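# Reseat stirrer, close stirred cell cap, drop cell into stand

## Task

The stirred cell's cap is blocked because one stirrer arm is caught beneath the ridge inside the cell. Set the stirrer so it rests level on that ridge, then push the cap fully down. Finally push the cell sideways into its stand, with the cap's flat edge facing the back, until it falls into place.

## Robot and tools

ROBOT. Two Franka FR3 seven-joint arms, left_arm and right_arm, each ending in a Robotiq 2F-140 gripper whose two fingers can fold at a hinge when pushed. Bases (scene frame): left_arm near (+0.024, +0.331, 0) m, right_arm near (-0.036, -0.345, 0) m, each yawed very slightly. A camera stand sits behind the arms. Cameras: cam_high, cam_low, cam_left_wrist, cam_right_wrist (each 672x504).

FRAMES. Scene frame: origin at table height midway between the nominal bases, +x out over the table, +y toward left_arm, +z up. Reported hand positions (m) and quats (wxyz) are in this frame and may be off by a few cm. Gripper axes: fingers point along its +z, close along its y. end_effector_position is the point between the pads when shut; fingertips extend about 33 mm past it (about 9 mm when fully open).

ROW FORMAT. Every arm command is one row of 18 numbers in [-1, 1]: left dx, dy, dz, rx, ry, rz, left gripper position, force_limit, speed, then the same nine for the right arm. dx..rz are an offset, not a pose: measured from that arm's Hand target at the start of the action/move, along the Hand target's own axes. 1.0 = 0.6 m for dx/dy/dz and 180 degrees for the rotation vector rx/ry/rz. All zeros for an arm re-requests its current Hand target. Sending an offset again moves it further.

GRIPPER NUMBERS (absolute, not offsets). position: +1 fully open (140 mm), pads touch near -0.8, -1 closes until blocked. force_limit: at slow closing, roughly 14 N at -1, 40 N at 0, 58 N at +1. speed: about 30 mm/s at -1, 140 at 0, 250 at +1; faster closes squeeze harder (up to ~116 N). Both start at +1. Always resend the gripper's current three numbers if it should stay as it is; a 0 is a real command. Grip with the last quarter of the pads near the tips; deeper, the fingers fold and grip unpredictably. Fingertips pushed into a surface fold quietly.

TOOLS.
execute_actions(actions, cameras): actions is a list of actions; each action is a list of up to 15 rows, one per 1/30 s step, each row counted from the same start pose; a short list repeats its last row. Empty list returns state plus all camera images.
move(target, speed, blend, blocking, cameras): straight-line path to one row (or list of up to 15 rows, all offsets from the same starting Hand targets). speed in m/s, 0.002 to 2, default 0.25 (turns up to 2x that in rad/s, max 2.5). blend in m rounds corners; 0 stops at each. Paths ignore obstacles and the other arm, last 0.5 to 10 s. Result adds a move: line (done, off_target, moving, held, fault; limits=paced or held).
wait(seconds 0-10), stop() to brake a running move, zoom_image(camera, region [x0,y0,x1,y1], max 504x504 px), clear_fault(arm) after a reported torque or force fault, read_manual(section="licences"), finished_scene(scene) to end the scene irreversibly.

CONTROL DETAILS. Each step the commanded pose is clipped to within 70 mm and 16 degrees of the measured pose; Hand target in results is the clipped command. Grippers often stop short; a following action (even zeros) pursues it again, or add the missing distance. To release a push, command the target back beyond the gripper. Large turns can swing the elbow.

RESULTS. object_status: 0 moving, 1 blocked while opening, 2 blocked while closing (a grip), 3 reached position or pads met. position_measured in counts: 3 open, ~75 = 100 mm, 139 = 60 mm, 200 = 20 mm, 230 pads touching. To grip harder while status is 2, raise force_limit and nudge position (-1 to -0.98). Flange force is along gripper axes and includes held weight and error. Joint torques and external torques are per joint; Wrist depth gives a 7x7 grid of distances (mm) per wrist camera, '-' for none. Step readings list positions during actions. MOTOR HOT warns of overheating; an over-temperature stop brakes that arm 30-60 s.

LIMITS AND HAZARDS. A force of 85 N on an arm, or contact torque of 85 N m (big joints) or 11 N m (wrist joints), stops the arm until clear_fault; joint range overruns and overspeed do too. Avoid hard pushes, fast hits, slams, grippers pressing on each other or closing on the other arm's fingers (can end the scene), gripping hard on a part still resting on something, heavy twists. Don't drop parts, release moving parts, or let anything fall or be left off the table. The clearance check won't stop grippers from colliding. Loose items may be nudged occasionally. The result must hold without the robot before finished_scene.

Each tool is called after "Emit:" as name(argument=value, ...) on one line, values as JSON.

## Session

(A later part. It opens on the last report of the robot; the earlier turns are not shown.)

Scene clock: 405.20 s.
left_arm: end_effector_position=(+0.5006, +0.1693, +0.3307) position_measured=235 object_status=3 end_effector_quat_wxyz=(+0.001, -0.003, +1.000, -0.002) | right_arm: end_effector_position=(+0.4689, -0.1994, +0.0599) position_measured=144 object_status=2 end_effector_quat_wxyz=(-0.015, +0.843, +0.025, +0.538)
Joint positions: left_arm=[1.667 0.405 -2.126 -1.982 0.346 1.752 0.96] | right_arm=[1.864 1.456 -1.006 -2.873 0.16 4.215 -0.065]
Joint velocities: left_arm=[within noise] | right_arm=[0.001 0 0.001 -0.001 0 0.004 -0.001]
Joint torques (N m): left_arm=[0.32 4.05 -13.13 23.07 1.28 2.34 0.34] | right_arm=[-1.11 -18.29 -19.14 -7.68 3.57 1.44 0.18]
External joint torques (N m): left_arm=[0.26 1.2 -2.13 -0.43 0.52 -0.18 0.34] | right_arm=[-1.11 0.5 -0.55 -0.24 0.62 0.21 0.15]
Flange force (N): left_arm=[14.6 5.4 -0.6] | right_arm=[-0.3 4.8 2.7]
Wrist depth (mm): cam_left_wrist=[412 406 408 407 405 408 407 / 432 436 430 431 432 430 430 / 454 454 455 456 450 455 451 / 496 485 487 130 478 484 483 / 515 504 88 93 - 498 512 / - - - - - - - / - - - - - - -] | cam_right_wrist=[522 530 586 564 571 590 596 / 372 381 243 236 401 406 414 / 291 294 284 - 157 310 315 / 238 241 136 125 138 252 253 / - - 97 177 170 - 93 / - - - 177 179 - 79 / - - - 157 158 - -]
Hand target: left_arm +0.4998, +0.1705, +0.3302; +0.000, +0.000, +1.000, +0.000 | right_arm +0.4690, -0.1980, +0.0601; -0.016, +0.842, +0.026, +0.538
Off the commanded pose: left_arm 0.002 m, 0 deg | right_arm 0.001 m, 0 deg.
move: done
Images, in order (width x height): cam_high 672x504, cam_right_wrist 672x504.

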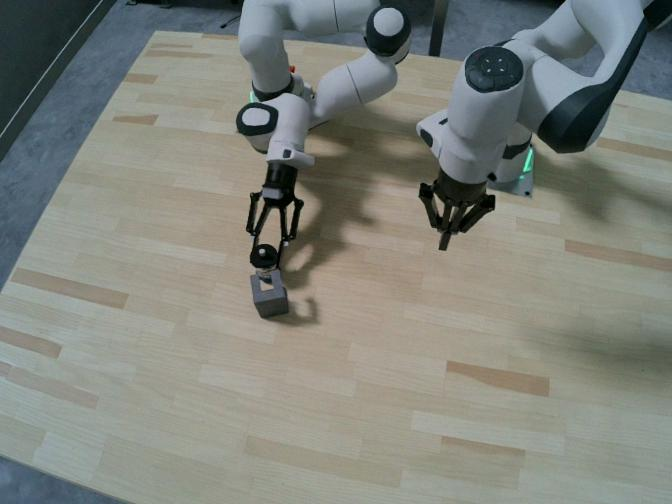

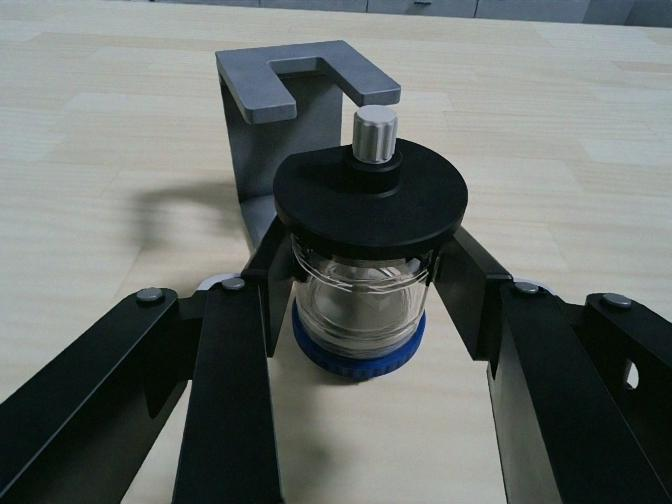

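Emit:
move(target=[0,0,0,0,0,0,-1,-0.6,0.5, 0.0025,-0.0015,0.0171,0.0242,0,-0.0113,-1,-0.4,-1], speed=0.05, cameras=["cam_right_wrist"])

Emit:
zoom_image(camera="cam_right_wrist", region=[240, 10, 480, 250])

Scene clock: 407.70 s.
left_arm: end_effector_position=(+0.5006, +0.1693, +0.3307) position_measured=235 object_status=3 end_effector_quat_wxyz=(+0.001, -0.003, +1.000, -0.002) | right_arm: end_effector_position=(+0.4782, -0.1976, +0.0559) position_measured=144 object_status=2 end_effector_quat_wxyz=(-0.038, +0.841, +0.059, +0.536)
Joint positions: left_arm=[1.667 0.405 -2.126 -1.982 0.346 1.752 0.96] | right_arm=[1.761 1.533 -1.02 -2.825 0.123 4.368 -0.065]
Joint velocities: left_arm=[within noise] | right_arm=[0.001 0 0 0.001 -0.001 0.004 0]
Joint torques (N m): left_arm=[0.32 3.99 -13.1 23.02 1.27 2.33 0.37] | right_arm=[-1.13 -18.07 -20.57 -8.04 3.28 1.4 0.16]
External joint torques (N m): left_arm=[0.24 1.14 -2.13 -0.45 0.51 -0.17 0.37] | right_arm=[-1.11 1 -1.44 -0.2 0.55 0.16 0.13]
Flange force (N): left_arm=[14.3 5.3 -0.5] | right_arm=[2.1 5.9 2.8]
Wrist depth (mm): cam_left_wrist=[409 410 408 406 408 408 408 / 430 430 430 431 427 428 432 / 455 456 452 456 450 450 454 / 488 484 483 130 475 481 480 / 512 511 88 93 - 496 516 / - - - - - - - / - - - - - - -] | cam_right_wrist=[503 509 529 539 552 562 578 / 361 367 331 219 366 394 401 / 283 286 287 141 150 303 306 / 231 233 227 125 132 244 247 / - - 97 177 173 - 93 / - - - 174 175 - 79 / - - - 153 154 - -]
Hand target: left_arm +0.4998, +0.1705, +0.3302; +0.000, +0.000, +1.000, +0.000 | right_arm +0.4788, -0.1965, +0.0571; -0.039, +0.841, +0.062, +0.537
Off the commanded pose: left_arm 0.002 m, 0 deg | right_arm 0.002 m, 0 deg.
move: done
Images, in order (width x height): cam_right_wrist 672x504.

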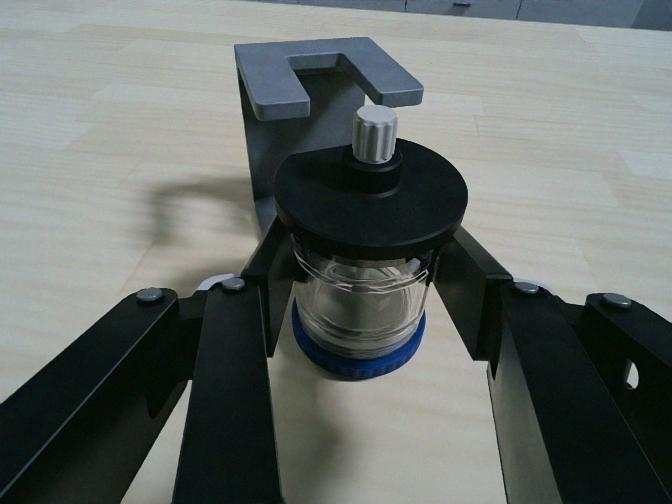

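Scaled by 2.100 from the camera's 672x504 image, which has a finer 960x720 frame.

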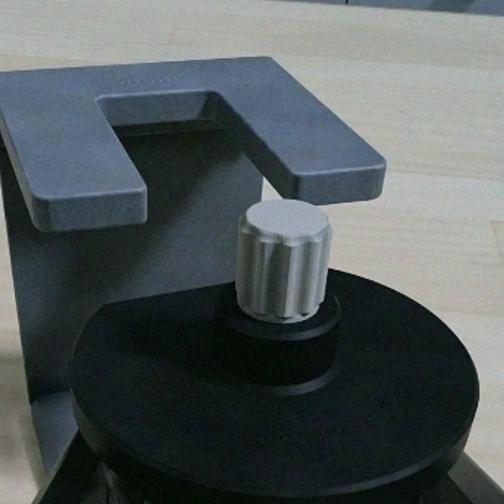

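Emit:
move(target=[[0,0,0,0,0,0,-1,-0.6,0.5, 0.0055,0,-0.0025,0,0,0,-1,-0.4,-1],[0,0,0,0,0,0,-1,-0.6,0.5, 0.0157,-0.0045,0.02,0,0,0,-1,-0.4,-1]], speed=0.03, cameras=["cam_right_wrist","cam_high"])

Emit:
zoom_image(camera="cam_right_wrist", region=[240, 10, 480, 250])

Scene clock: 410.53 s.
left_arm: end_effector_position=(+0.5006, +0.1693, +0.3307) position_measured=235 object_status=3 end_effector_quat_wxyz=(+0.001, -0.003, +1.000, -0.002) | right_arm: end_effector_position=(+0.4917, -0.1908, +0.0598) position_measured=144 object_status=2 end_effector_quat_wxyz=(-0.041, +0.841, +0.062, +0.536)
Joint positions: left_arm=[1.667 0.405 -2.126 -1.982 0.346 1.752 0.96] | right_arm=[1.743 1.533 -1.056 -2.791 0.084 4.356 -0.065]
Joint velocities: left_arm=[within noise] | right_arm=[-0.001 0 0 0.002 -0.003 -0.004 0]
Joint torques (N m): left_arm=[0.28 4.04 -13.09 23.03 1.28 2.33 0.34] | right_arm=[-1.04 -19.15 -21.53 -7.15 3.22 0.86 0.13]
External joint torques (N m): left_arm=[0.29 1.24 -2.02 -0.45 0.53 -0.18 0.34] | right_arm=[-1.1 0.44 -1.54 -0.12 0.47 -0.39 0.1]
Flange force (N): left_arm=[14.4 5.5 -0.5] | right_arm=[3.4 2.8 2.8]
Wrist depth (mm): cam_left_wrist=[411 409 411 408 407 405 409 / 430 430 429 426 430 429 428 / 446 459 458 451 453 457 455 / 493 484 488 130 475 481 480 / 516 509 88 93 - 506 515 / - - - - - - - / - - - - - - -] | cam_right_wrist=[515 524 538 551 569 530 537 / 371 375 340 185 354 403 407 / 290 292 284 142 150 307 311 / 236 239 232 125 132 250 252 / - - 97 177 174 - 93 / - - - 176 179 - 79 / - - - 157 157 - -]
Hand target: left_arm +0.4998, +0.1705, +0.3302; +0.000, +0.000, +1.000, +0.000 | right_arm +0.4931, -0.1917, +0.0606; -0.039, +0.841, +0.062, +0.537
Off the commanded pose: left_arm 0.002 m, 0 deg | right_arm 0.002 m, 0 deg.
move: done
Images, in order (width x height): cam_high 672x504, cam_right_wrist 672x504.

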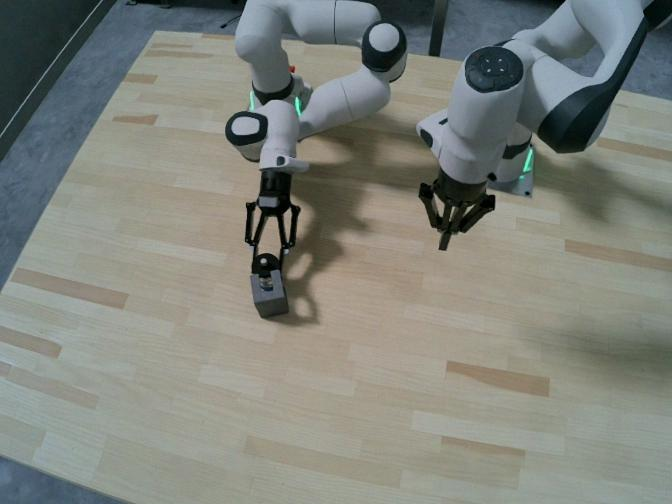

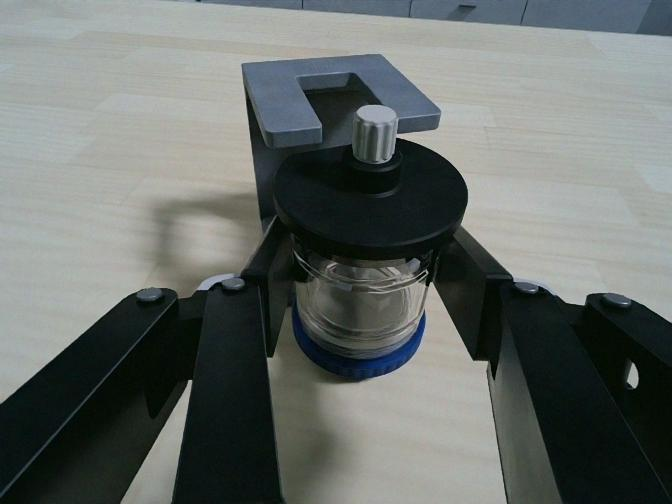

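Scaled by 2.100 from the camera's 672x504 image, which has a finer 960x720 frame.

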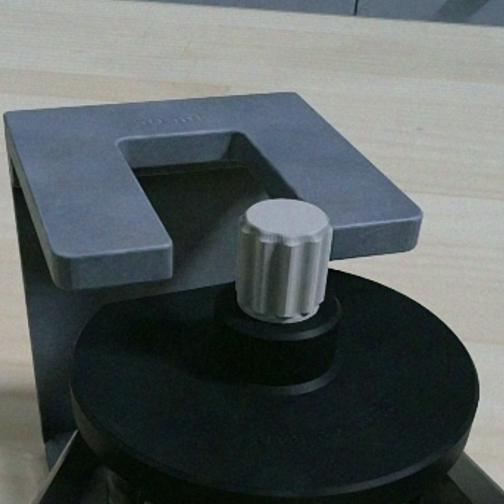

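Emit:
move(target=[[0,0,0,0,0,0,-1,-0.6,0.5, 0.0117,-0.0005,0.0234,0,0,0,-1,-0.4,-1]], speed=0.03, cameras=["cam_right_wrist","cam_high"])

Emit:
zoom_image(camera="cam_right_wrist", region=[240, 10, 480, 250])

Scene clock: 412.13 s.
left_arm: end_effector_position=(+0.5006, +0.1693, +0.3307) position_measured=235 object_status=3 end_effector_quat_wxyz=(+0.001, -0.003, +1.000, -0.002) | right_arm: end_effector_position=(+0.5072, -0.1878, +0.0609) position_measured=144 object_status=2 end_effector_quat_wxyz=(-0.042, +0.841, +0.060, +0.536)
Joint positions: left_arm=[1.667 0.405 -2.126 -1.982 0.346 1.752 0.96] | right_arm=[1.713 1.535 -1.082 -2.749 0.057 4.343 -0.065]
Joint velocities: left_arm=[within noise] | right_arm=[-0.001 0.001 -0.001 0.001 -0.004 -0.003 0]
Joint torques (N m): left_arm=[0.3 4.07 -13.08 23.01 1.27 2.33 0.38] | right_arm=[-1.05 -19.24 -21.64 -6.27 3.04 0.89 0.11]
External joint torques (N m): left_arm=[0.3 1.33 -2.08 -0.37 0.52 -0.17 0.38] | right_arm=[-1.02 0.94 -0.78 0.15 0.26 -0.36 0.08]
Flange force (N): left_arm=[14.6 5.7 -0.7] | right_arm=[0.6 3.3 3.8]
Wrist depth (mm): cam_left_wrist=[407 406 408 408 409 407 409 / 429 434 429 428 425 430 428 / 446 453 453 455 456 453 454 / 494 482 484 130 480 481 481 / 516 504 88 93 - 502 511 / - - - - - - - / - - - - - - -] | cam_right_wrist=[524 530 535 555 568 572 586 / 375 379 342 183 397 402 410 / 292 295 285 141 143 308 313 / 240 240 136 125 132 250 253 / - - 97 177 174 - 93 / - - - 176 179 - 79 / - - - 157 158 - -]
Hand target: left_arm +0.4998, +0.1705, +0.3302; +0.000, +0.000, +1.000, +0.000 | right_arm +0.5086, -0.1891, +0.0611; -0.039, +0.841, +0.062, +0.537
Off the commanded pose: left_arm 0.002 m, 0 deg | right_arm 0.002 m, 0 deg.
move: done
Images, in order (width x height): cam_high 672x504, cam_right_wrist 672x504.

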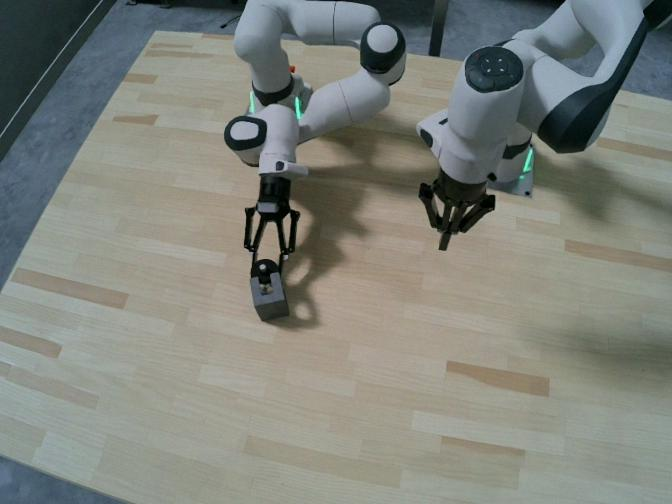

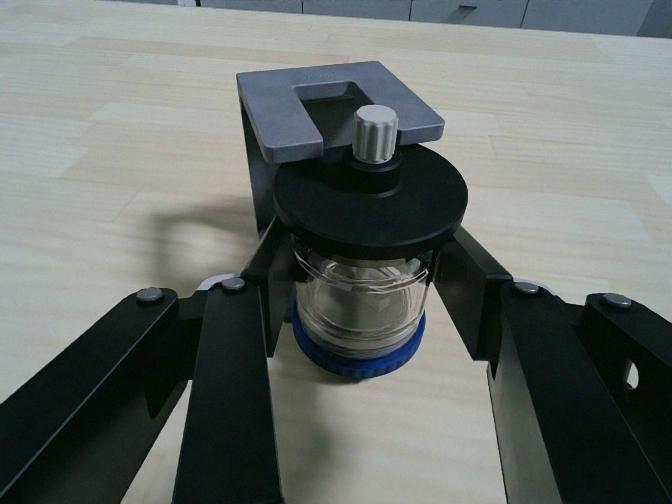

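Scaled by 2.100 from the camera's 672x504 image, which has a finer 960x720 frame.

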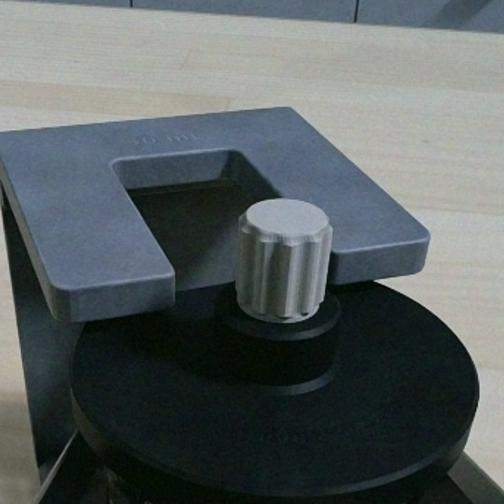

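Emit:
move(target=[[0,0,0,0,0,0,-1,-0.6,0.5, -0.0054,0.0035,-0.0117,0,0,0,-1,-0.4,-1],[0,0,0,0,0,0,-1,-0.6,0.5, -0.0001,0.0045,-0.0142,0,0,0,-1,-0.4,-1],[0,0,0,0,0,0,-1,-0.6,0.5, 0.0081,-0.0005,0.0034,0,0,0,-1,-0.4,-1]], speed=0.03, cameras=["cam_right_wrist"])

Emit:
zoom_image(camera="cam_right_wrist", region=[240, 10, 480, 250])

Scene clock: 414.93 s.
left_arm: end_effector_position=(+0.5006, +0.1693, +0.3307) position_measured=235 object_status=3 end_effector_quat_wxyz=(+0.001, -0.003, +1.000, -0.002) | right_arm: end_effector_position=(+0.5109, -0.1880, +0.0632) position_measured=144 object_status=2 end_effector_quat_wxyz=(-0.039, +0.841, +0.063, +0.536)
Joint positions: left_arm=[1.667 0.405 -2.126 -1.982 0.346 1.752 0.96] | right_arm=[1.709 1.537 -1.098 -2.743 0.038 4.339 -0.065]
Joint velocities: left_arm=[within noise] | right_arm=[0 0 0.001 0 -0.002 -0.005 0]
Joint torques (N m): left_arm=[0.28 4 -13.1 23.04 1.29 2.34 0.37] | right_arm=[-1.03 -19.88 -22.78 -6.23 3.43 0.88 0.1]
External joint torques (N m): left_arm=[0.38 1.33 -1.99 -0.31 0.54 -0.16 0.37] | right_arm=[-1.09 0.38 -1.74 -0.09 0.65 -0.37 0.07]
Flange force (N): left_arm=[14.4 5.7 -0.7] | right_arm=[3.3 2.6 2.6]
Wrist depth (mm): cam_left_wrist=[410 408 409 408 412 409 406 / 431 432 431 429 429 430 429 / 454 456 456 453 457 455 452 / 491 486 482 130 476 484 481 / 515 507 88 93 - 497 516 / - - - - - - - / - - - - - - -] | cam_right_wrist=[523 529 547 561 578 595 2392 / 376 380 186 182 382 410 414 / 292 296 287 141 150 313 318 / 239 243 136 125 132 255 258 / - - 97 177 173 - 93 / - - - 177 182 - 79 / - - - 159 161 - -]
Hand target: left_arm +0.4998, +0.1705, +0.3302; +0.000, +0.000, +1.000, +0.000 | right_arm +0.5124, -0.1882, +0.0646; -0.039, +0.841, +0.062, +0.537
Off the commanded pose: left_arm 0.002 m, 0 deg | right_arm 0.002 m, 0 deg.
move: done
Images, in order (width x height): cam_right_wrist 672x504.

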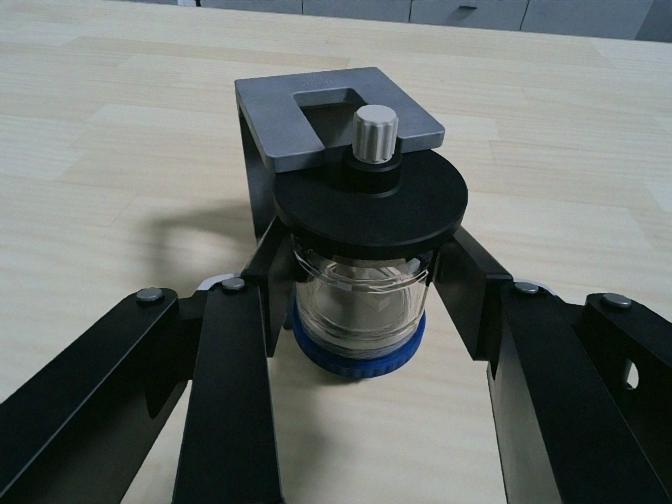

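Scaled by 2.100 from the camera's 672x504 image, which has a finer 960x720 frame.

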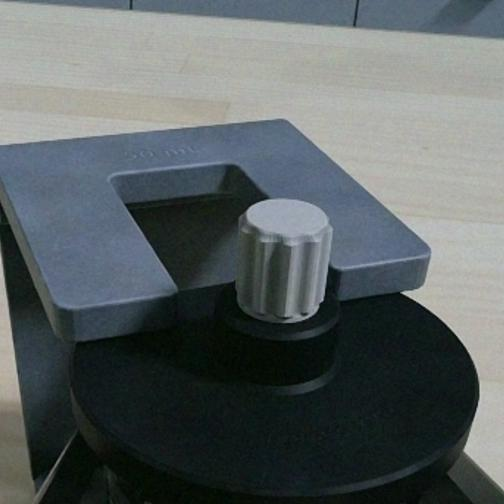

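Emit:
move(target=[[0,0,0,0,0,0,-1,-0.6,0.5, 0.0068,-0.0045,0.0115,0,0,0,-1,-0.4,-1]], speed=0.03, cameras=["cam_right_wrist"])

Emit:
zoom_image(camera="cam_right_wrist", region=[240, 10, 480, 250])

Emit:
zoom_image(camera="cam_right_wrist", region=[220, 200, 460, 400])

Scene clock: 416.03 s.
left_arm: end_effector_position=(+0.5006, +0.1693, +0.3307) position_measured=235 object_status=3 end_effector_quat_wxyz=(+0.001, -0.003, +1.000, -0.002) | right_arm: end_effector_position=(+0.5184, -0.1844, +0.0638) position_measured=144 object_status=2 end_effector_quat_wxyz=(-0.039, +0.841, +0.063, +0.536)
Joint positions: left_arm=[1.667 0.405 -2.126 -1.982 0.346 1.752 0.96] | right_arm=[1.702 1.536 -1.111 -2.722 0.023 4.323 -0.065]
Joint velocities: left_arm=[within noise] | right_arm=[0 0 0 0 -0.002 -0.003 -0.001]
Joint torques (N m): left_arm=[0.33 4.06 -13.08 23.02 1.27 2.34 0.35] | right_arm=[-1.06 -20.51 -23.13 -5.96 3.45 0.92 0.18]
External joint torques (N m): left_arm=[0.25 1.21 -2.11 -0.5 0.51 -0.18 0.35] | right_arm=[-1.04 0.03 -1.62 -0.11 0.64 -0.32 0.15]
Flange force (N): left_arm=[14.7 5.5 -0.4] | right_arm=[3.3 2.1 2.0]
Wrist depth (mm): cam_left_wrist=[409 410 408 409 407 405 409 / 430 429 430 428 431 430 428 / 452 453 456 457 456 450 455 / 493 483 479 130 475 480 478 / 516 506 88 93 - 497 507 / - - - - - - - / - - - - - - -] | cam_right_wrist=[520 530 544 562 580 584 565 / 375 380 346 178 402 409 420 / 294 297 288 138 150 314 319 / 241 243 229 125 132 255 259 / - - 90 177 170 - 93 / - - - 177 183 - 79 / - - - 160 161 - -]
Hand target: left_arm +0.4998, +0.1705, +0.3302; +0.000, +0.000, +1.000, +0.000 | right_arm +0.5199, -0.1844, +0.0654; -0.039, +0.841, +0.062, +0.537
Off the commanded pose: left_arm 0.002 m, 0 deg | right_arm 0.002 m, 0 deg.
move: done
Images, in order (width x height): cam_right_wrist 672x504.

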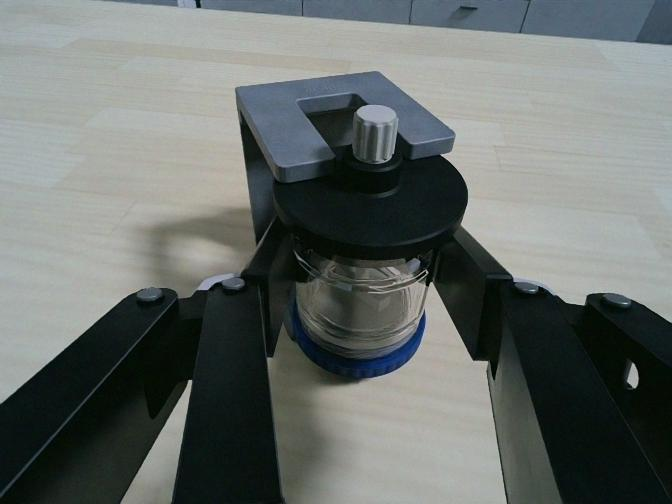

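Scaled by 2.100 from the camera's 672x504 image, which has a finer 960x720 frame.

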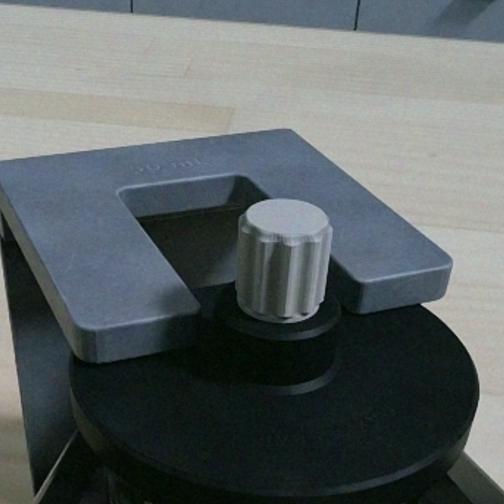

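Scaled by 2.100 from the camera's 672x504 image, which has a finer 960x720 frame.

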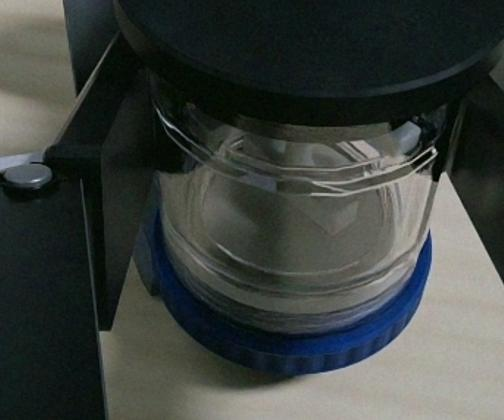

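Emit:
zoom_image(camera="cam_right_wrist", region=[270, 270, 350, 360])

Scaled by 5.600 from the camera's 672x504 image, which has a finer 960x720 frame.

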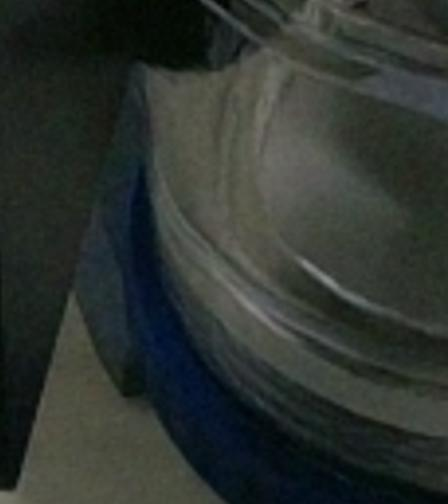

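Emit:
move(target=[[0,0,0,0,0,0,-1,-0.6,0.5, -0.0045,0,0.0021,0,0,0,-1,-0.4,-1]], speed=0.02)

Emit:
move(target=[[0,0,0,0,0,0,-1,-0.6,0.5, -0.0045,0,0.0021,0,0,0,-1,-0.4,-1]], speed=0.02, cameras=["cam_right_wrist"])

Emit:
zoom_image(camera="cam_right_wrist", region=[240, 10, 480, 250])

Scene clock: 417.87 s.
left_arm: end_effector_position=(+0.5006, +0.1693, +0.3307) position_measured=235 object_status=3 end_effector_quat_wxyz=(+0.001, -0.003, +1.000, -0.002) | right_arm: end_effector_position=(+0.5188, -0.1837, +0.0627) position_measured=144 object_status=2 end_effector_quat_wxyz=(-0.040, +0.841, +0.063, +0.536)
Joint positions: left_arm=[1.667 0.405 -2.126 -1.982 0.346 1.752 0.96] | right_arm=[1.7 1.536 -1.108 -2.719 0.027 4.322 -0.065]
Joint torques (N m): left_arm=[0.31 4.02 -13.13 23.02 1.27 2.33 0.35] | right_arm=[-0.86 -19.6 -21.34 -5.66 3.31 0.85 0.12]
External joint torques (N m): left_arm=[0.34 1.26 -2.06 -0.42 0.52 -0.17 0.35] | right_arm=[-0.87 1.02 0.25 0.18 0.49 -0.39 0.09]
Flange force (N): left_arm=[14.6 5.6 -0.5] | right_arm=[-3.6 2.6 3.6]
Wrist depth (mm): cam_left_wrist=[409 406 407 409 404 408 412 / 431 431 430 429 429 428 430 / 450 456 456 456 450 449 456 / 495 483 481 130 475 482 482 / 517 505 88 93 - 500 509 / - - - - - - - / - - - - - - -] | cam_right_wrist=[517 533 543 555 572 590 2444 / 377 380 343 176 380 407 414 / 292 296 284 139 150 311 317 / 239 243 136 125 132 254 257 / - - 97 177 174 - 93 / - - - 176 181 - 79 / - - - 159 160 - -]
Hand target: left_arm +0.4998, +0.1705, +0.3302; +0.000, +0.000, +1.000, +0.000 | right_arm +0.5199, -0.1844, +0.0624; -0.039, +0.841, +0.062, +0.537
Off the commanded pose: left_arm 0.002 m, 0 deg | right_arm 0.001 m, 0 deg.
move: done

Scene clock: 418.63 s.
left_arm: end_effector_position=(+0.5006, +0.1693, +0.3307) position_measured=235 object_status=3 end_effector_quat_wxyz=(+0.001, -0.003, +1.000, -0.002) | right_arm: end_effector_position=(+0.5198, -0.1835, +0.0624) position_measured=144 object_status=2 end_effector_quat_wxyz=(-0.041, +0.840, +0.062, +0.538)
Joint positions: left_arm=[1.667 0.405 -2.126 -1.982 0.346 1.752 0.96] | right_arm=[1.699 1.54 -1.102 -2.715 0.04 4.322 -0.065]
Joint torques (N m): left_arm=[0.29 4.05 -13.12 23.05 1.29 2.34 0.35] | right_arm=[-1.21 -19.21 -19 -5.13 2.45 0.72 0.15]
External joint torques (N m): left_arm=[0.36 1.36 -2.02 -0.37 0.53 -0.17 0.36] | right_arm=[-1.19 1.45 2.57 0.87 -0.38 -0.51 0.12]
Flange force (N): left_arm=[14.7 5.8 -0.6] | right_arm=[-8.4 3.8 6.9]
Wrist depth (mm): cam_left_wrist=[409 408 409 408 406 406 406 / 430 430 430 427 430 429 430 / 452 454 454 453 451 457 455 / 493 483 488 130 476 483 478 / 516 511 88 93 - 498 510 / - - - - - - - / - - - - - - -] | cam_right_wrist=[533 538 554 571 578 598 557 / 380 384 367 164 384 411 415 / 295 298 288 137 150 313 316 / 241 243 136 125 132 253 256 / - - 97 177 174 - 94 / - - - 177 181 - 79 / - - - 158 160 - -]
Hand target: left_arm +0.4998, +0.1705, +0.3302; +0.000, +0.000, +1.000, +0.000 | right_arm +0.5199, -0.1844, +0.0595; -0.039, +0.841, +0.062, +0.537
Off the commanded pose: left_arm 0.002 m, 0 deg | right_arm 0.003 m, 0 deg.
move: done
Images, in order (width x height): cam_right_wrist 672x504.

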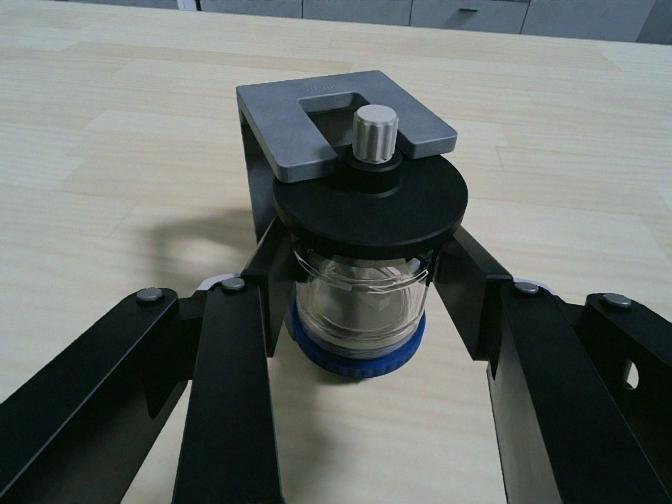

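Scaled by 2.100 from the camera's 672x504 image, which has a finer 960x720 frame.

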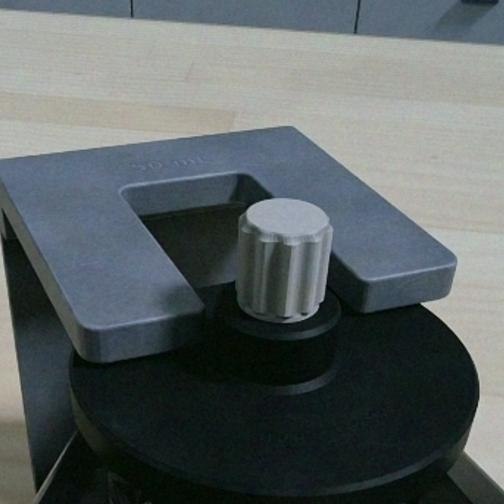

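Emit:
move(target=[[0,0,0,0,0,0,-1,-0.6,0.5, 0.0089,0.0047,-0.0027,0,0,0,-1,-0.4,-1],[0,0,0,0,0,0,-1,-0.6,0.5, 0.0157,0.0003,0.0119,0,0,0,-1,-0.4,-1]], speed=0.02, cameras=["cam_right_wrist"])

Emit:
zoom_image(camera="cam_right_wrist", region=[240, 10, 480, 250])

Scene clock: 420.63 s.
left_arm: end_effector_position=(+0.5006, +0.1693, +0.3307) position_measured=235 object_status=3 end_effector_quat_wxyz=(+0.001, -0.003, +1.000, -0.002) | right_arm: end_effector_position=(+0.5287, -0.1830, +0.0633) position_measured=144 object_status=2 end_effector_quat_wxyz=(-0.039, +0.841, +0.063, +0.536)
Joint positions: left_arm=[1.667 0.405 -2.126 -1.982 0.346 1.752 0.96] | right_arm=[1.68 1.54 -1.123 -2.692 0.009 4.314 -0.065]
Joint velocities: left_arm=[within noise] | right_arm=[-0.001 0.001 -0.001 0 -0.002 -0.005 0.001]
Joint torques (N m): left_arm=[0.26 4.03 -13.12 23.05 1.28 2.34 0.35] | right_arm=[-1.04 -20.82 -23.71 -5.39 3.37 0.83 0.11]
External joint torques (N m): left_arm=[0.25 1.18 -2.06 -0.46 0.53 -0.18 0.35] | right_arm=[-1.1 0.23 -1.67 0.11 0.54 -0.42 0.08]
Flange force (N): left_arm=[14.3 5.4 -0.5] | right_arm=[3.4 2.2 3.1]
Wrist depth (mm): cam_left_wrist=[410 411 409 409 407 406 409 / 434 428 429 433 429 430 426 / 453 455 456 457 455 456 452 / 494 485 481 130 474 486 476 / 516 509 88 93 - 506 512 / - - - - - - - / - - - - - - -] | cam_right_wrist=[518 528 548 559 571 587 2498 / 375 379 183 176 401 408 416 / 293 296 274 134 150 313 317 / 239 242 217 124 132 255 258 / - - 97 173 174 - 93 / - - - 177 182 - 79 / - - - 160 160 - -]
Hand target: left_arm +0.4998, +0.1705, +0.3302; +0.000, +0.000, +1.000, +0.000 | right_arm +0.5303, -0.1831, +0.0650; -0.039, +0.841, +0.062, +0.537
Off the commanded pose: left_arm 0.002 m, 0 deg | right_arm 0.002 m, 0 deg.
move: done
Images, in order (width x height): cam_right_wrist 672x504.

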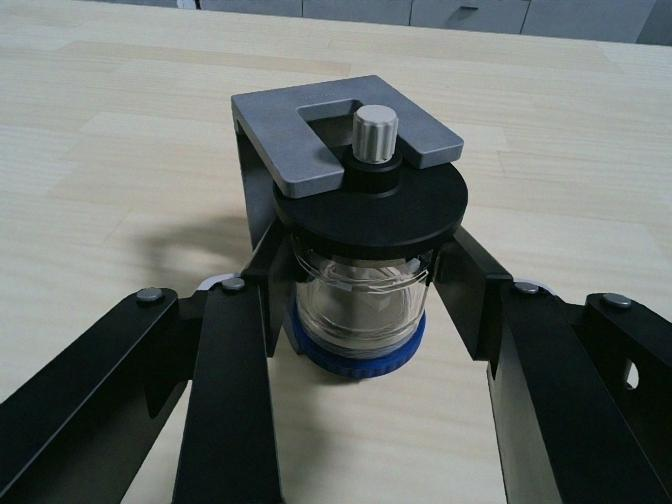

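Scaled by 2.100 from the camera's 672x504 image, which has a finer 960x720 frame.

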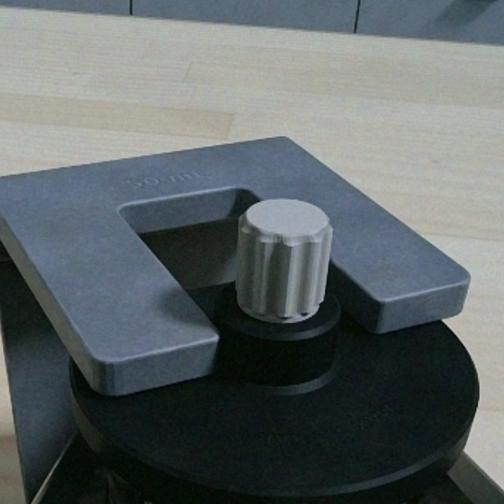

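Emit:
move(target=[[0,0,0,0,0,0,-1,-0.6,0.5, 0.001,0.0078,0.0021,0.0151,0,-0.007,-1,-0.4,-1],[0,0,0,0,0,0,-1,-0.6,0.5, 0.0082,0.0018,0.0165,0.0151,0,-0.007,-1,-0.4,-1]], speed=0.03, cameras=["cam_right_wrist"])

Emit:
zoom_image(camera="cam_right_wrist", region=[240, 30, 480, 270])

Scene clock: 423.27 s.
left_arm: end_effector_position=(+0.5006, +0.1693, +0.3307) position_measured=235 object_status=3 end_effector_quat_wxyz=(+0.001, -0.003, +1.000, -0.002) | right_arm: end_effector_position=(+0.5397, -0.1819, +0.0638) position_measured=144 object_status=2 end_effector_quat_wxyz=(-0.054, +0.839, +0.084, +0.534)
Joint positions: left_arm=[1.667 0.405 -2.126 -1.982 0.346 1.752 0.96] | right_arm=[1.611 1.579 -1.146 -2.643 -0.018 4.393 -0.065]
Joint velocities: left_arm=[within noise] | right_arm=[0.001 -0.001 0.002 0 -0.003 -0.003 0.002]
Joint torques (N m): left_arm=[0.31 4.06 -13.11 23.08 1.27 2.33 0.38] | right_arm=[-1.01 -21.26 -24.37 -5.51 3.32 0.95 0.1]
External joint torques (N m): left_arm=[0.4 1.43 -2.02 -0.26 0.53 -0.16 0.38] | right_arm=[-1.04 0.35 -1.7 -0.05 0.62 -0.31 0.07]
Flange force (N): left_arm=[14.6 5.9 -0.9] | right_arm=[2.9 2.9 2.3]
Wrist depth (mm): cam_left_wrist=[411 407 409 406 403 408 409 / 432 431 429 430 430 430 429 / 447 458 454 453 458 454 456 / 483 488 483 130 479 481 479 / 512 506 88 93 - 500 510 / - - - - - - - / - - - - - - -] | cam_right_wrist=[520 527 538 555 566 2392 2367 / 375 382 406 447 400 406 413 / 293 297 274 129 143 314 316 / 240 243 206 125 148 255 257 / - - 97 177 174 - 93 / - - - 177 182 - 79 / - - - 159 160 - -]
Hand target: left_arm +0.4998, +0.1705, +0.3302; +0.000, +0.000, +1.000, +0.000 | right_arm +0.5414, -0.1825, +0.0653; -0.053, +0.839, +0.084, +0.536
Off the commanded pose: left_arm 0.002 m, 0 deg | right_arm 0.002 m, 0 deg.
move: done
Images, in order (width x height): cam_right_wrist 672x504.

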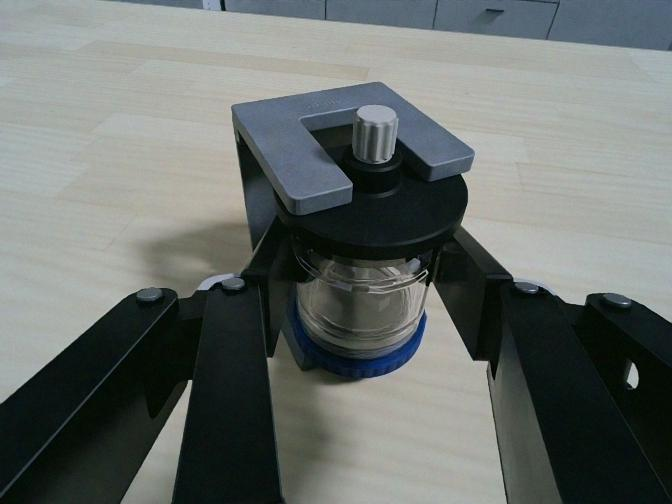

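Scaled by 2.100 from the camera's 672x504 image, which has a finer 960x720 frame.

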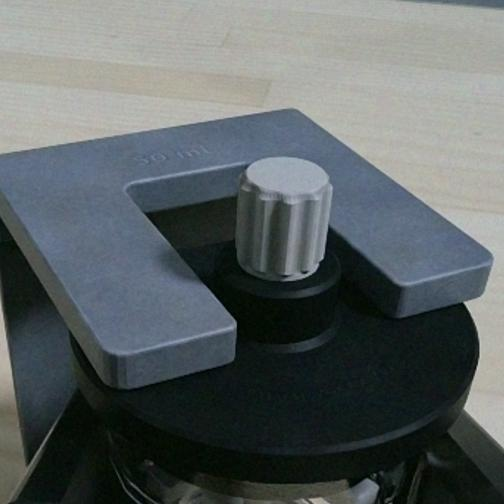

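Emit:
move(target=[[0,0,0,0,0,0,-1,-0.6,0.5, 0.0008,0.0047,0.0018,0,0,0,-1,-0.4,-1],[0,0,0,0,0,0,-1,-0.6,0.5, 0.0129,-0.0048,0.0276,0,0,0,-1,-0.4,-1]], speed=0.03, cameras=["cam_right_wrist"])

Emit:
zoom_image(camera="cam_right_wrist", region=[220, 50, 500, 300])

Scene clock: 426.30 s.
left_arm: end_effector_position=(+0.5006, +0.1693, +0.3307) position_measured=235 object_status=3 end_effector_quat_wxyz=(+0.001, -0.003, +1.000, -0.002) | right_arm: end_effector_position=(+0.5571, -0.1759, +0.0637) position_measured=144 object_status=2 end_effector_quat_wxyz=(-0.053, +0.839, +0.085, +0.535)
Joint positions: left_arm=[1.667 0.405 -2.126 -1.982 0.346 1.752 0.96] | right_arm=[1.587 1.579 -1.166 -2.59 -0.041 4.362 -0.065]
Joint velocities: left_arm=[within noise] | right_arm=[0 0 0.001 0.001 -0.001 -0.004 -0.001]
Joint torques (N m): left_arm=[0.3 4.01 -13.1 23.03 1.29 2.33 0.38] | right_arm=[-1.02 -22.16 -25 -4.94 3.28 0.9 0.11]
External joint torques (N m): left_arm=[0.24 1.2 -2.14 -0.4 0.53 -0.17 0.38] | right_arm=[-1 0.29 -1.44 0.04 0.52 -0.34 0.08]
Flange force (N): left_arm=[14.4 5.4 -0.7] | right_arm=[2.3 2.5 2.5]
Wrist depth (mm): cam_left_wrist=[411 409 407 406 407 408 406 / 432 428 427 426 430 428 430 / 457 457 457 454 454 455 456 / 485 481 484 130 476 484 482 / 516 511 88 93 - 503 515 / - - - - - - - / - - - - - - -] | cam_right_wrist=[515 528 535 552 566 2444 2392 / 374 379 387 177 399 406 417 / 292 295 164 127 137 310 316 / 239 241 136 123 131 254 257 / - - 97 177 173 - 93 / - - - 176 181 - 79 / - - - 159 160 - -]
Hand target: left_arm +0.4998, +0.1705, +0.3302; +0.000, +0.000, +1.000, +0.000 | right_arm +0.5587, -0.1761, +0.0654; -0.053, +0.839, +0.084, +0.536
Off the commanded pose: left_arm 0.002 m, 0 deg | right_arm 0.002 m, 0 deg.
move: done
Images, in order (width x height): cam_right_wrist 672x504.

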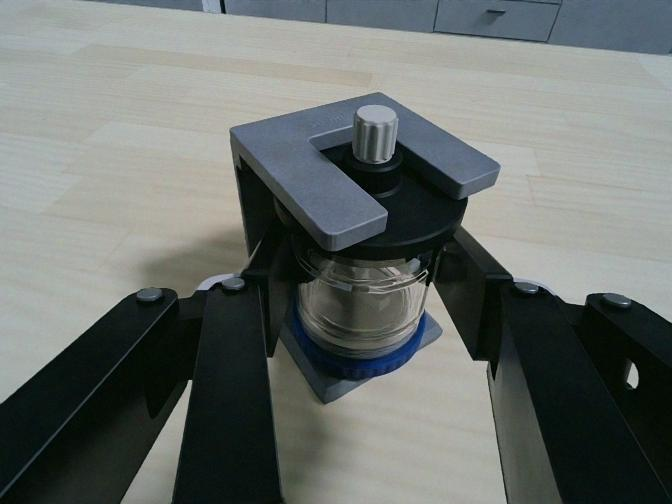

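Scaled by 1.800 from the camera's 672x504 image, which has a finer 960x720 frame.

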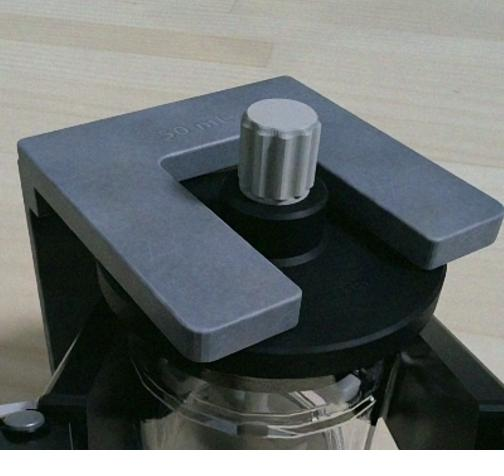

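Emit:
move(target=[[0,0,0,0,0,0,-1,-0.6,0.5, 0,0.0037,0,0.0327,0,-0.0153,-1,-0.4,-1],[0,0,0,0,0,0,-1,-0.6,0.5, 0.0035,-0.0018,0.0076,0.0327,0,-0.0153,-1,-0.4,-1]], speed=0.03, cameras=["cam_right_wrist"])

Emit:
zoom_image(camera="cam_right_wrist", region=[220, 50, 500, 300])

Emit:
zoom_image(camera="cam_right_wrist", region=[260, 270, 480, 430])

Scene clock: 429.77 s.
left_arm: end_effector_position=(+0.5006, +0.1693, +0.3307) position_measured=235 object_status=3 end_effector_quat_wxyz=(+0.001, -0.003, +1.000, -0.002) | right_arm: end_effector_position=(+0.5622, -0.1746, +0.0642) position_measured=144 object_status=2 end_effector_quat_wxyz=(-0.084, +0.833, +0.130, +0.531)
Joint positions: left_arm=[1.667 0.405 -2.126 -1.982 0.346 1.752 0.96] | right_arm=[1.486 1.656 -1.196 -2.524 -0.061 4.522 -0.067]
Joint velocities: left_arm=[within noise] | right_arm=[0 -0.001 -0.001 0.001 -0.002 -0.004 0]
Joint torques (N m): left_arm=[0.31 4.03 -13.13 23.04 1.28 2.34 0.38] | right_arm=[-0.4 -22.8 -25.47 -5.53 2.96 0.92 0.2]
External joint torques (N m): left_arm=[0.29 1.28 -2.12 -0.42 0.52 -0.17 0.38] | right_arm=[-0.31 0.15 -1.52 0.01 0.49 -0.33 0.17]
Flange force (N): left_arm=[14.7 5.6 -0.6] | right_arm=[2.7 0.9 1.1]
Wrist depth (mm): cam_left_wrist=[408 413 406 407 409 408 410 / 431 429 430 430 427 427 427 / 457 454 457 453 457 452 453 / 486 489 486 130 474 483 483 / 518 510 88 93 - 503 515 / - - - - - - - / - - - - - - -] | cam_right_wrist=[515 528 541 547 566 2342 2294 / 376 379 386 411 402 404 412 / 292 296 273 127 136 313 316 / 239 242 235 121 132 253 255 / - - 97 177 176 - 93 / - - - 176 181 - 79 / - - - 159 160 - -]
Hand target: left_arm +0.4998, +0.1705, +0.3302; +0.000, +0.000, +1.000, +0.000 | right_arm +0.5635, -0.1741, +0.0653; -0.083, +0.833, +0.131, +0.532
Off the commanded pose: left_arm 0.002 m, 0 deg | right_arm 0.002 m, 0 deg.
move: done
Images, in order (width x height): cam_right_wrist 672x504.

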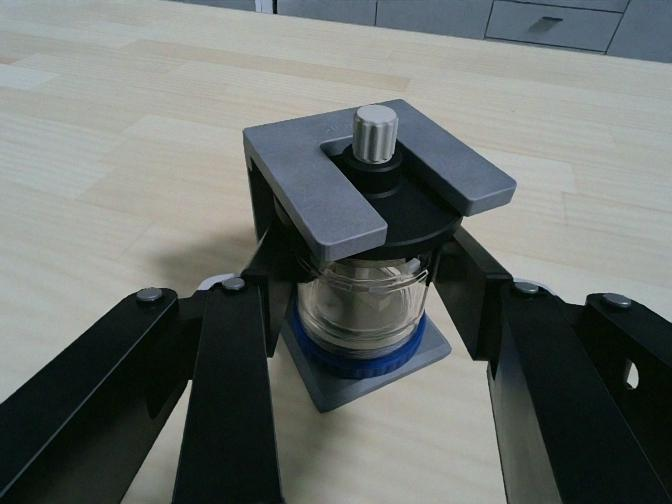

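Scaled by 1.800 from the camera's 672x504 image, which has a finer 960x720 frame.

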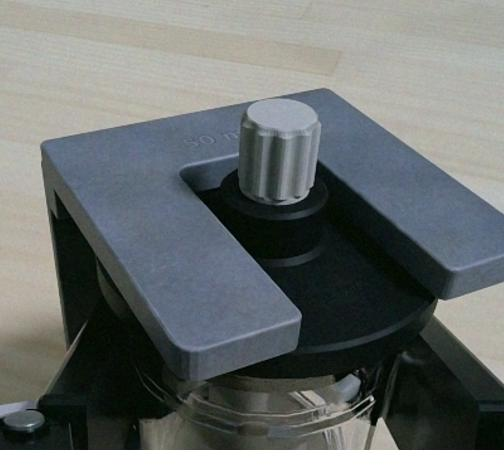

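Scaled by 2.291 from the camera's 672x504 image, which has a finer 960x720 frame.

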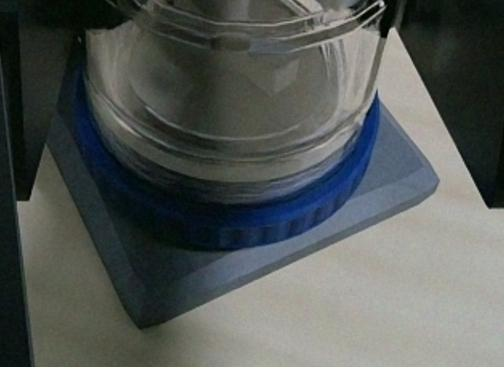

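Emit:
execute_actions(actions=[])

Emit:
zoom_image(camera="cam_right_wrist", region=[180, 180, 500, 440])

Scene clock: 430.77 s.
left_arm: end_effector_position=(+0.5006, +0.1693, +0.3307) position_measured=235 object_status=3 end_effector_quat_wxyz=(+0.001, -0.003, +1.000, -0.002) | right_arm: end_effector_position=(+0.5623, -0.1747, +0.0641) position_measured=144 object_status=2 end_effector_quat_wxyz=(-0.084, +0.833, +0.130, +0.531)
Joint positions: left_arm=[1.667 0.405 -2.126 -1.982 0.346 1.752 0.96] | right_arm=[1.486 1.656 -1.197 -2.524 -0.062 4.522 -0.067]
Joint velocities: within noise
Joint torques (N m): left_arm=[0.3 4.06 -13.14 23.02 1.28 2.34 0.38] | right_arm=[-0.43 -22.83 -25.43 -5.43 2.98 0.89 0.12]
External joint torques (N m): left_arm=[0.46 1.39 -1.96 -0.31 0.54 -0.16 0.38] | right_arm=[-0.42 0.19 -1.48 0.01 0.51 -0.36 0.09]
Flange force (N): left_arm=[14.6 6.0 -0.7] | right_arm=[2.4 1.2 1.3]
Wrist depth (mm): cam_left_wrist=[409 407 406 409 407 409 409 / 430 427 431 429 432 431 430 / 457 455 457 458 454 456 453 / 490 483 485 130 473 481 482 / 516 512 88 93 - 504 511 / - - - - - - - / - - - - - - -] | cam_right_wrist=[519 525 538 551 568 2367 2318 / 374 380 406 413 400 405 413 / 291 295 273 127 136 311 316 / 239 242 181 120 132 253 255 / - - 97 173 176 - 94 / - - - 176 182 - 79 / - - - 159 160 - -]
Hand target: left_arm +0.4998, +0.1705, +0.3302; +0.000, +0.000, +1.000, +0.000 | right_arm +0.5635, -0.1741, +0.0653; -0.083, +0.833, +0.131, +0.532
Tool commands: left_gripper/position=-1.0 left_gripper/force_limit=-0.6 left_gripper/speed=+0.5 right_gripper/position=-1.0 right_gripper/force_limit=-0.4 right_gripper/speed=-1.0
Off the commanded pose: left_arm 0.002 m, 0 deg | right_arm 0.002 m, 0 deg.

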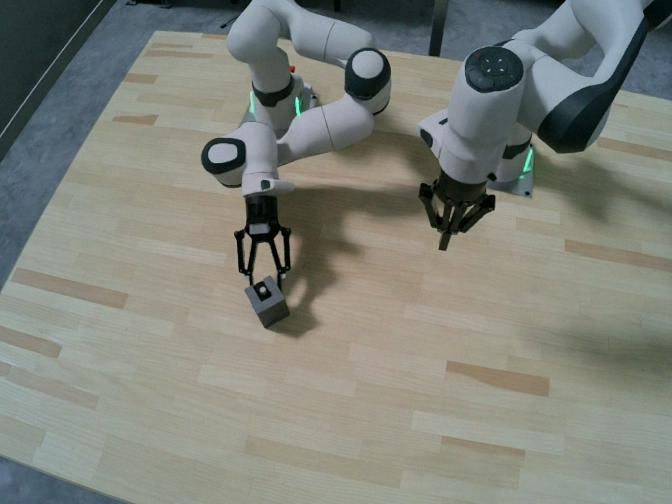

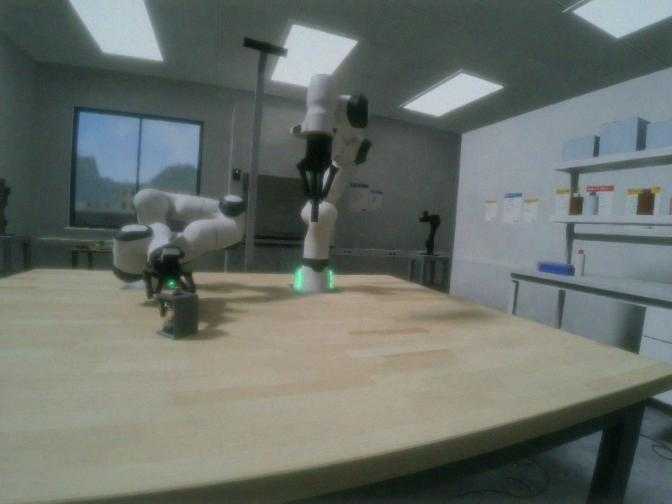

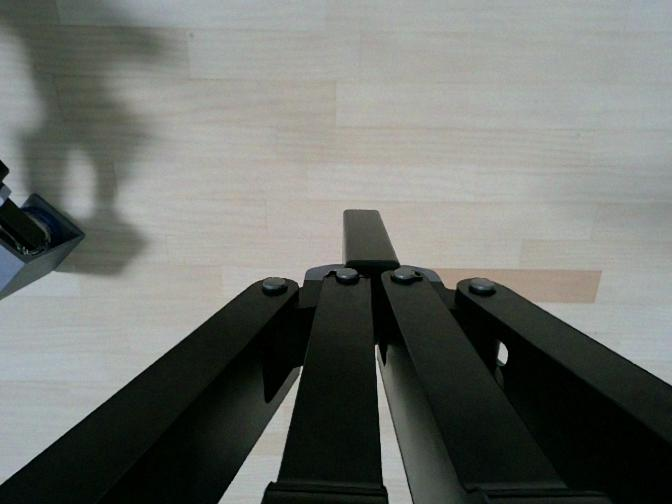

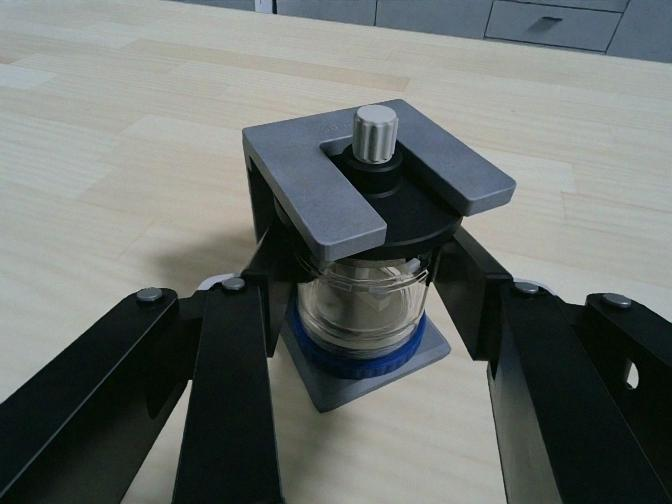

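Scaled by 1.575 from the camera's 672x504 image, which has a finer 960x720 frame.

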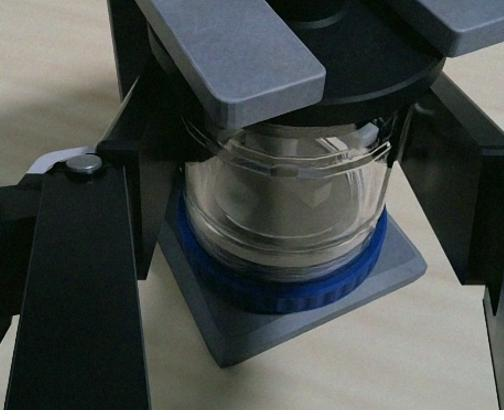

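Emit:
zoom_image(camera="cam_right_wrist", region=[230, 80, 530, 290])

Emit:
zoom_image(camera="cam_high", region=[220, 250, 320, 350])

Scaled by 1.680 from the camera's 672x504 image, which has a finer 960x720 frame.

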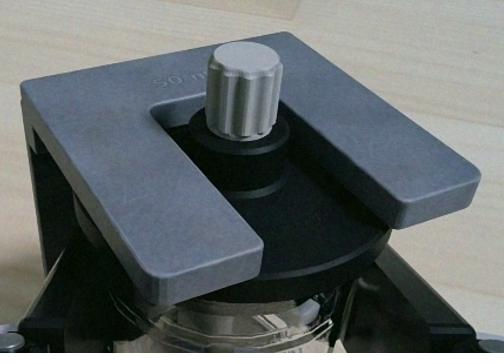

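Scaled by 5.040 from the camera's 672x504 image, which has a finer 960x720 frame.

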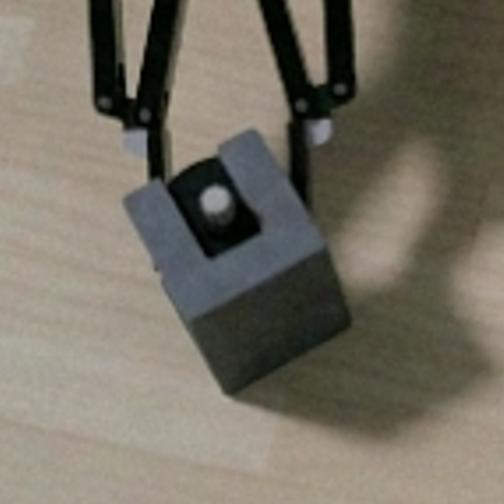

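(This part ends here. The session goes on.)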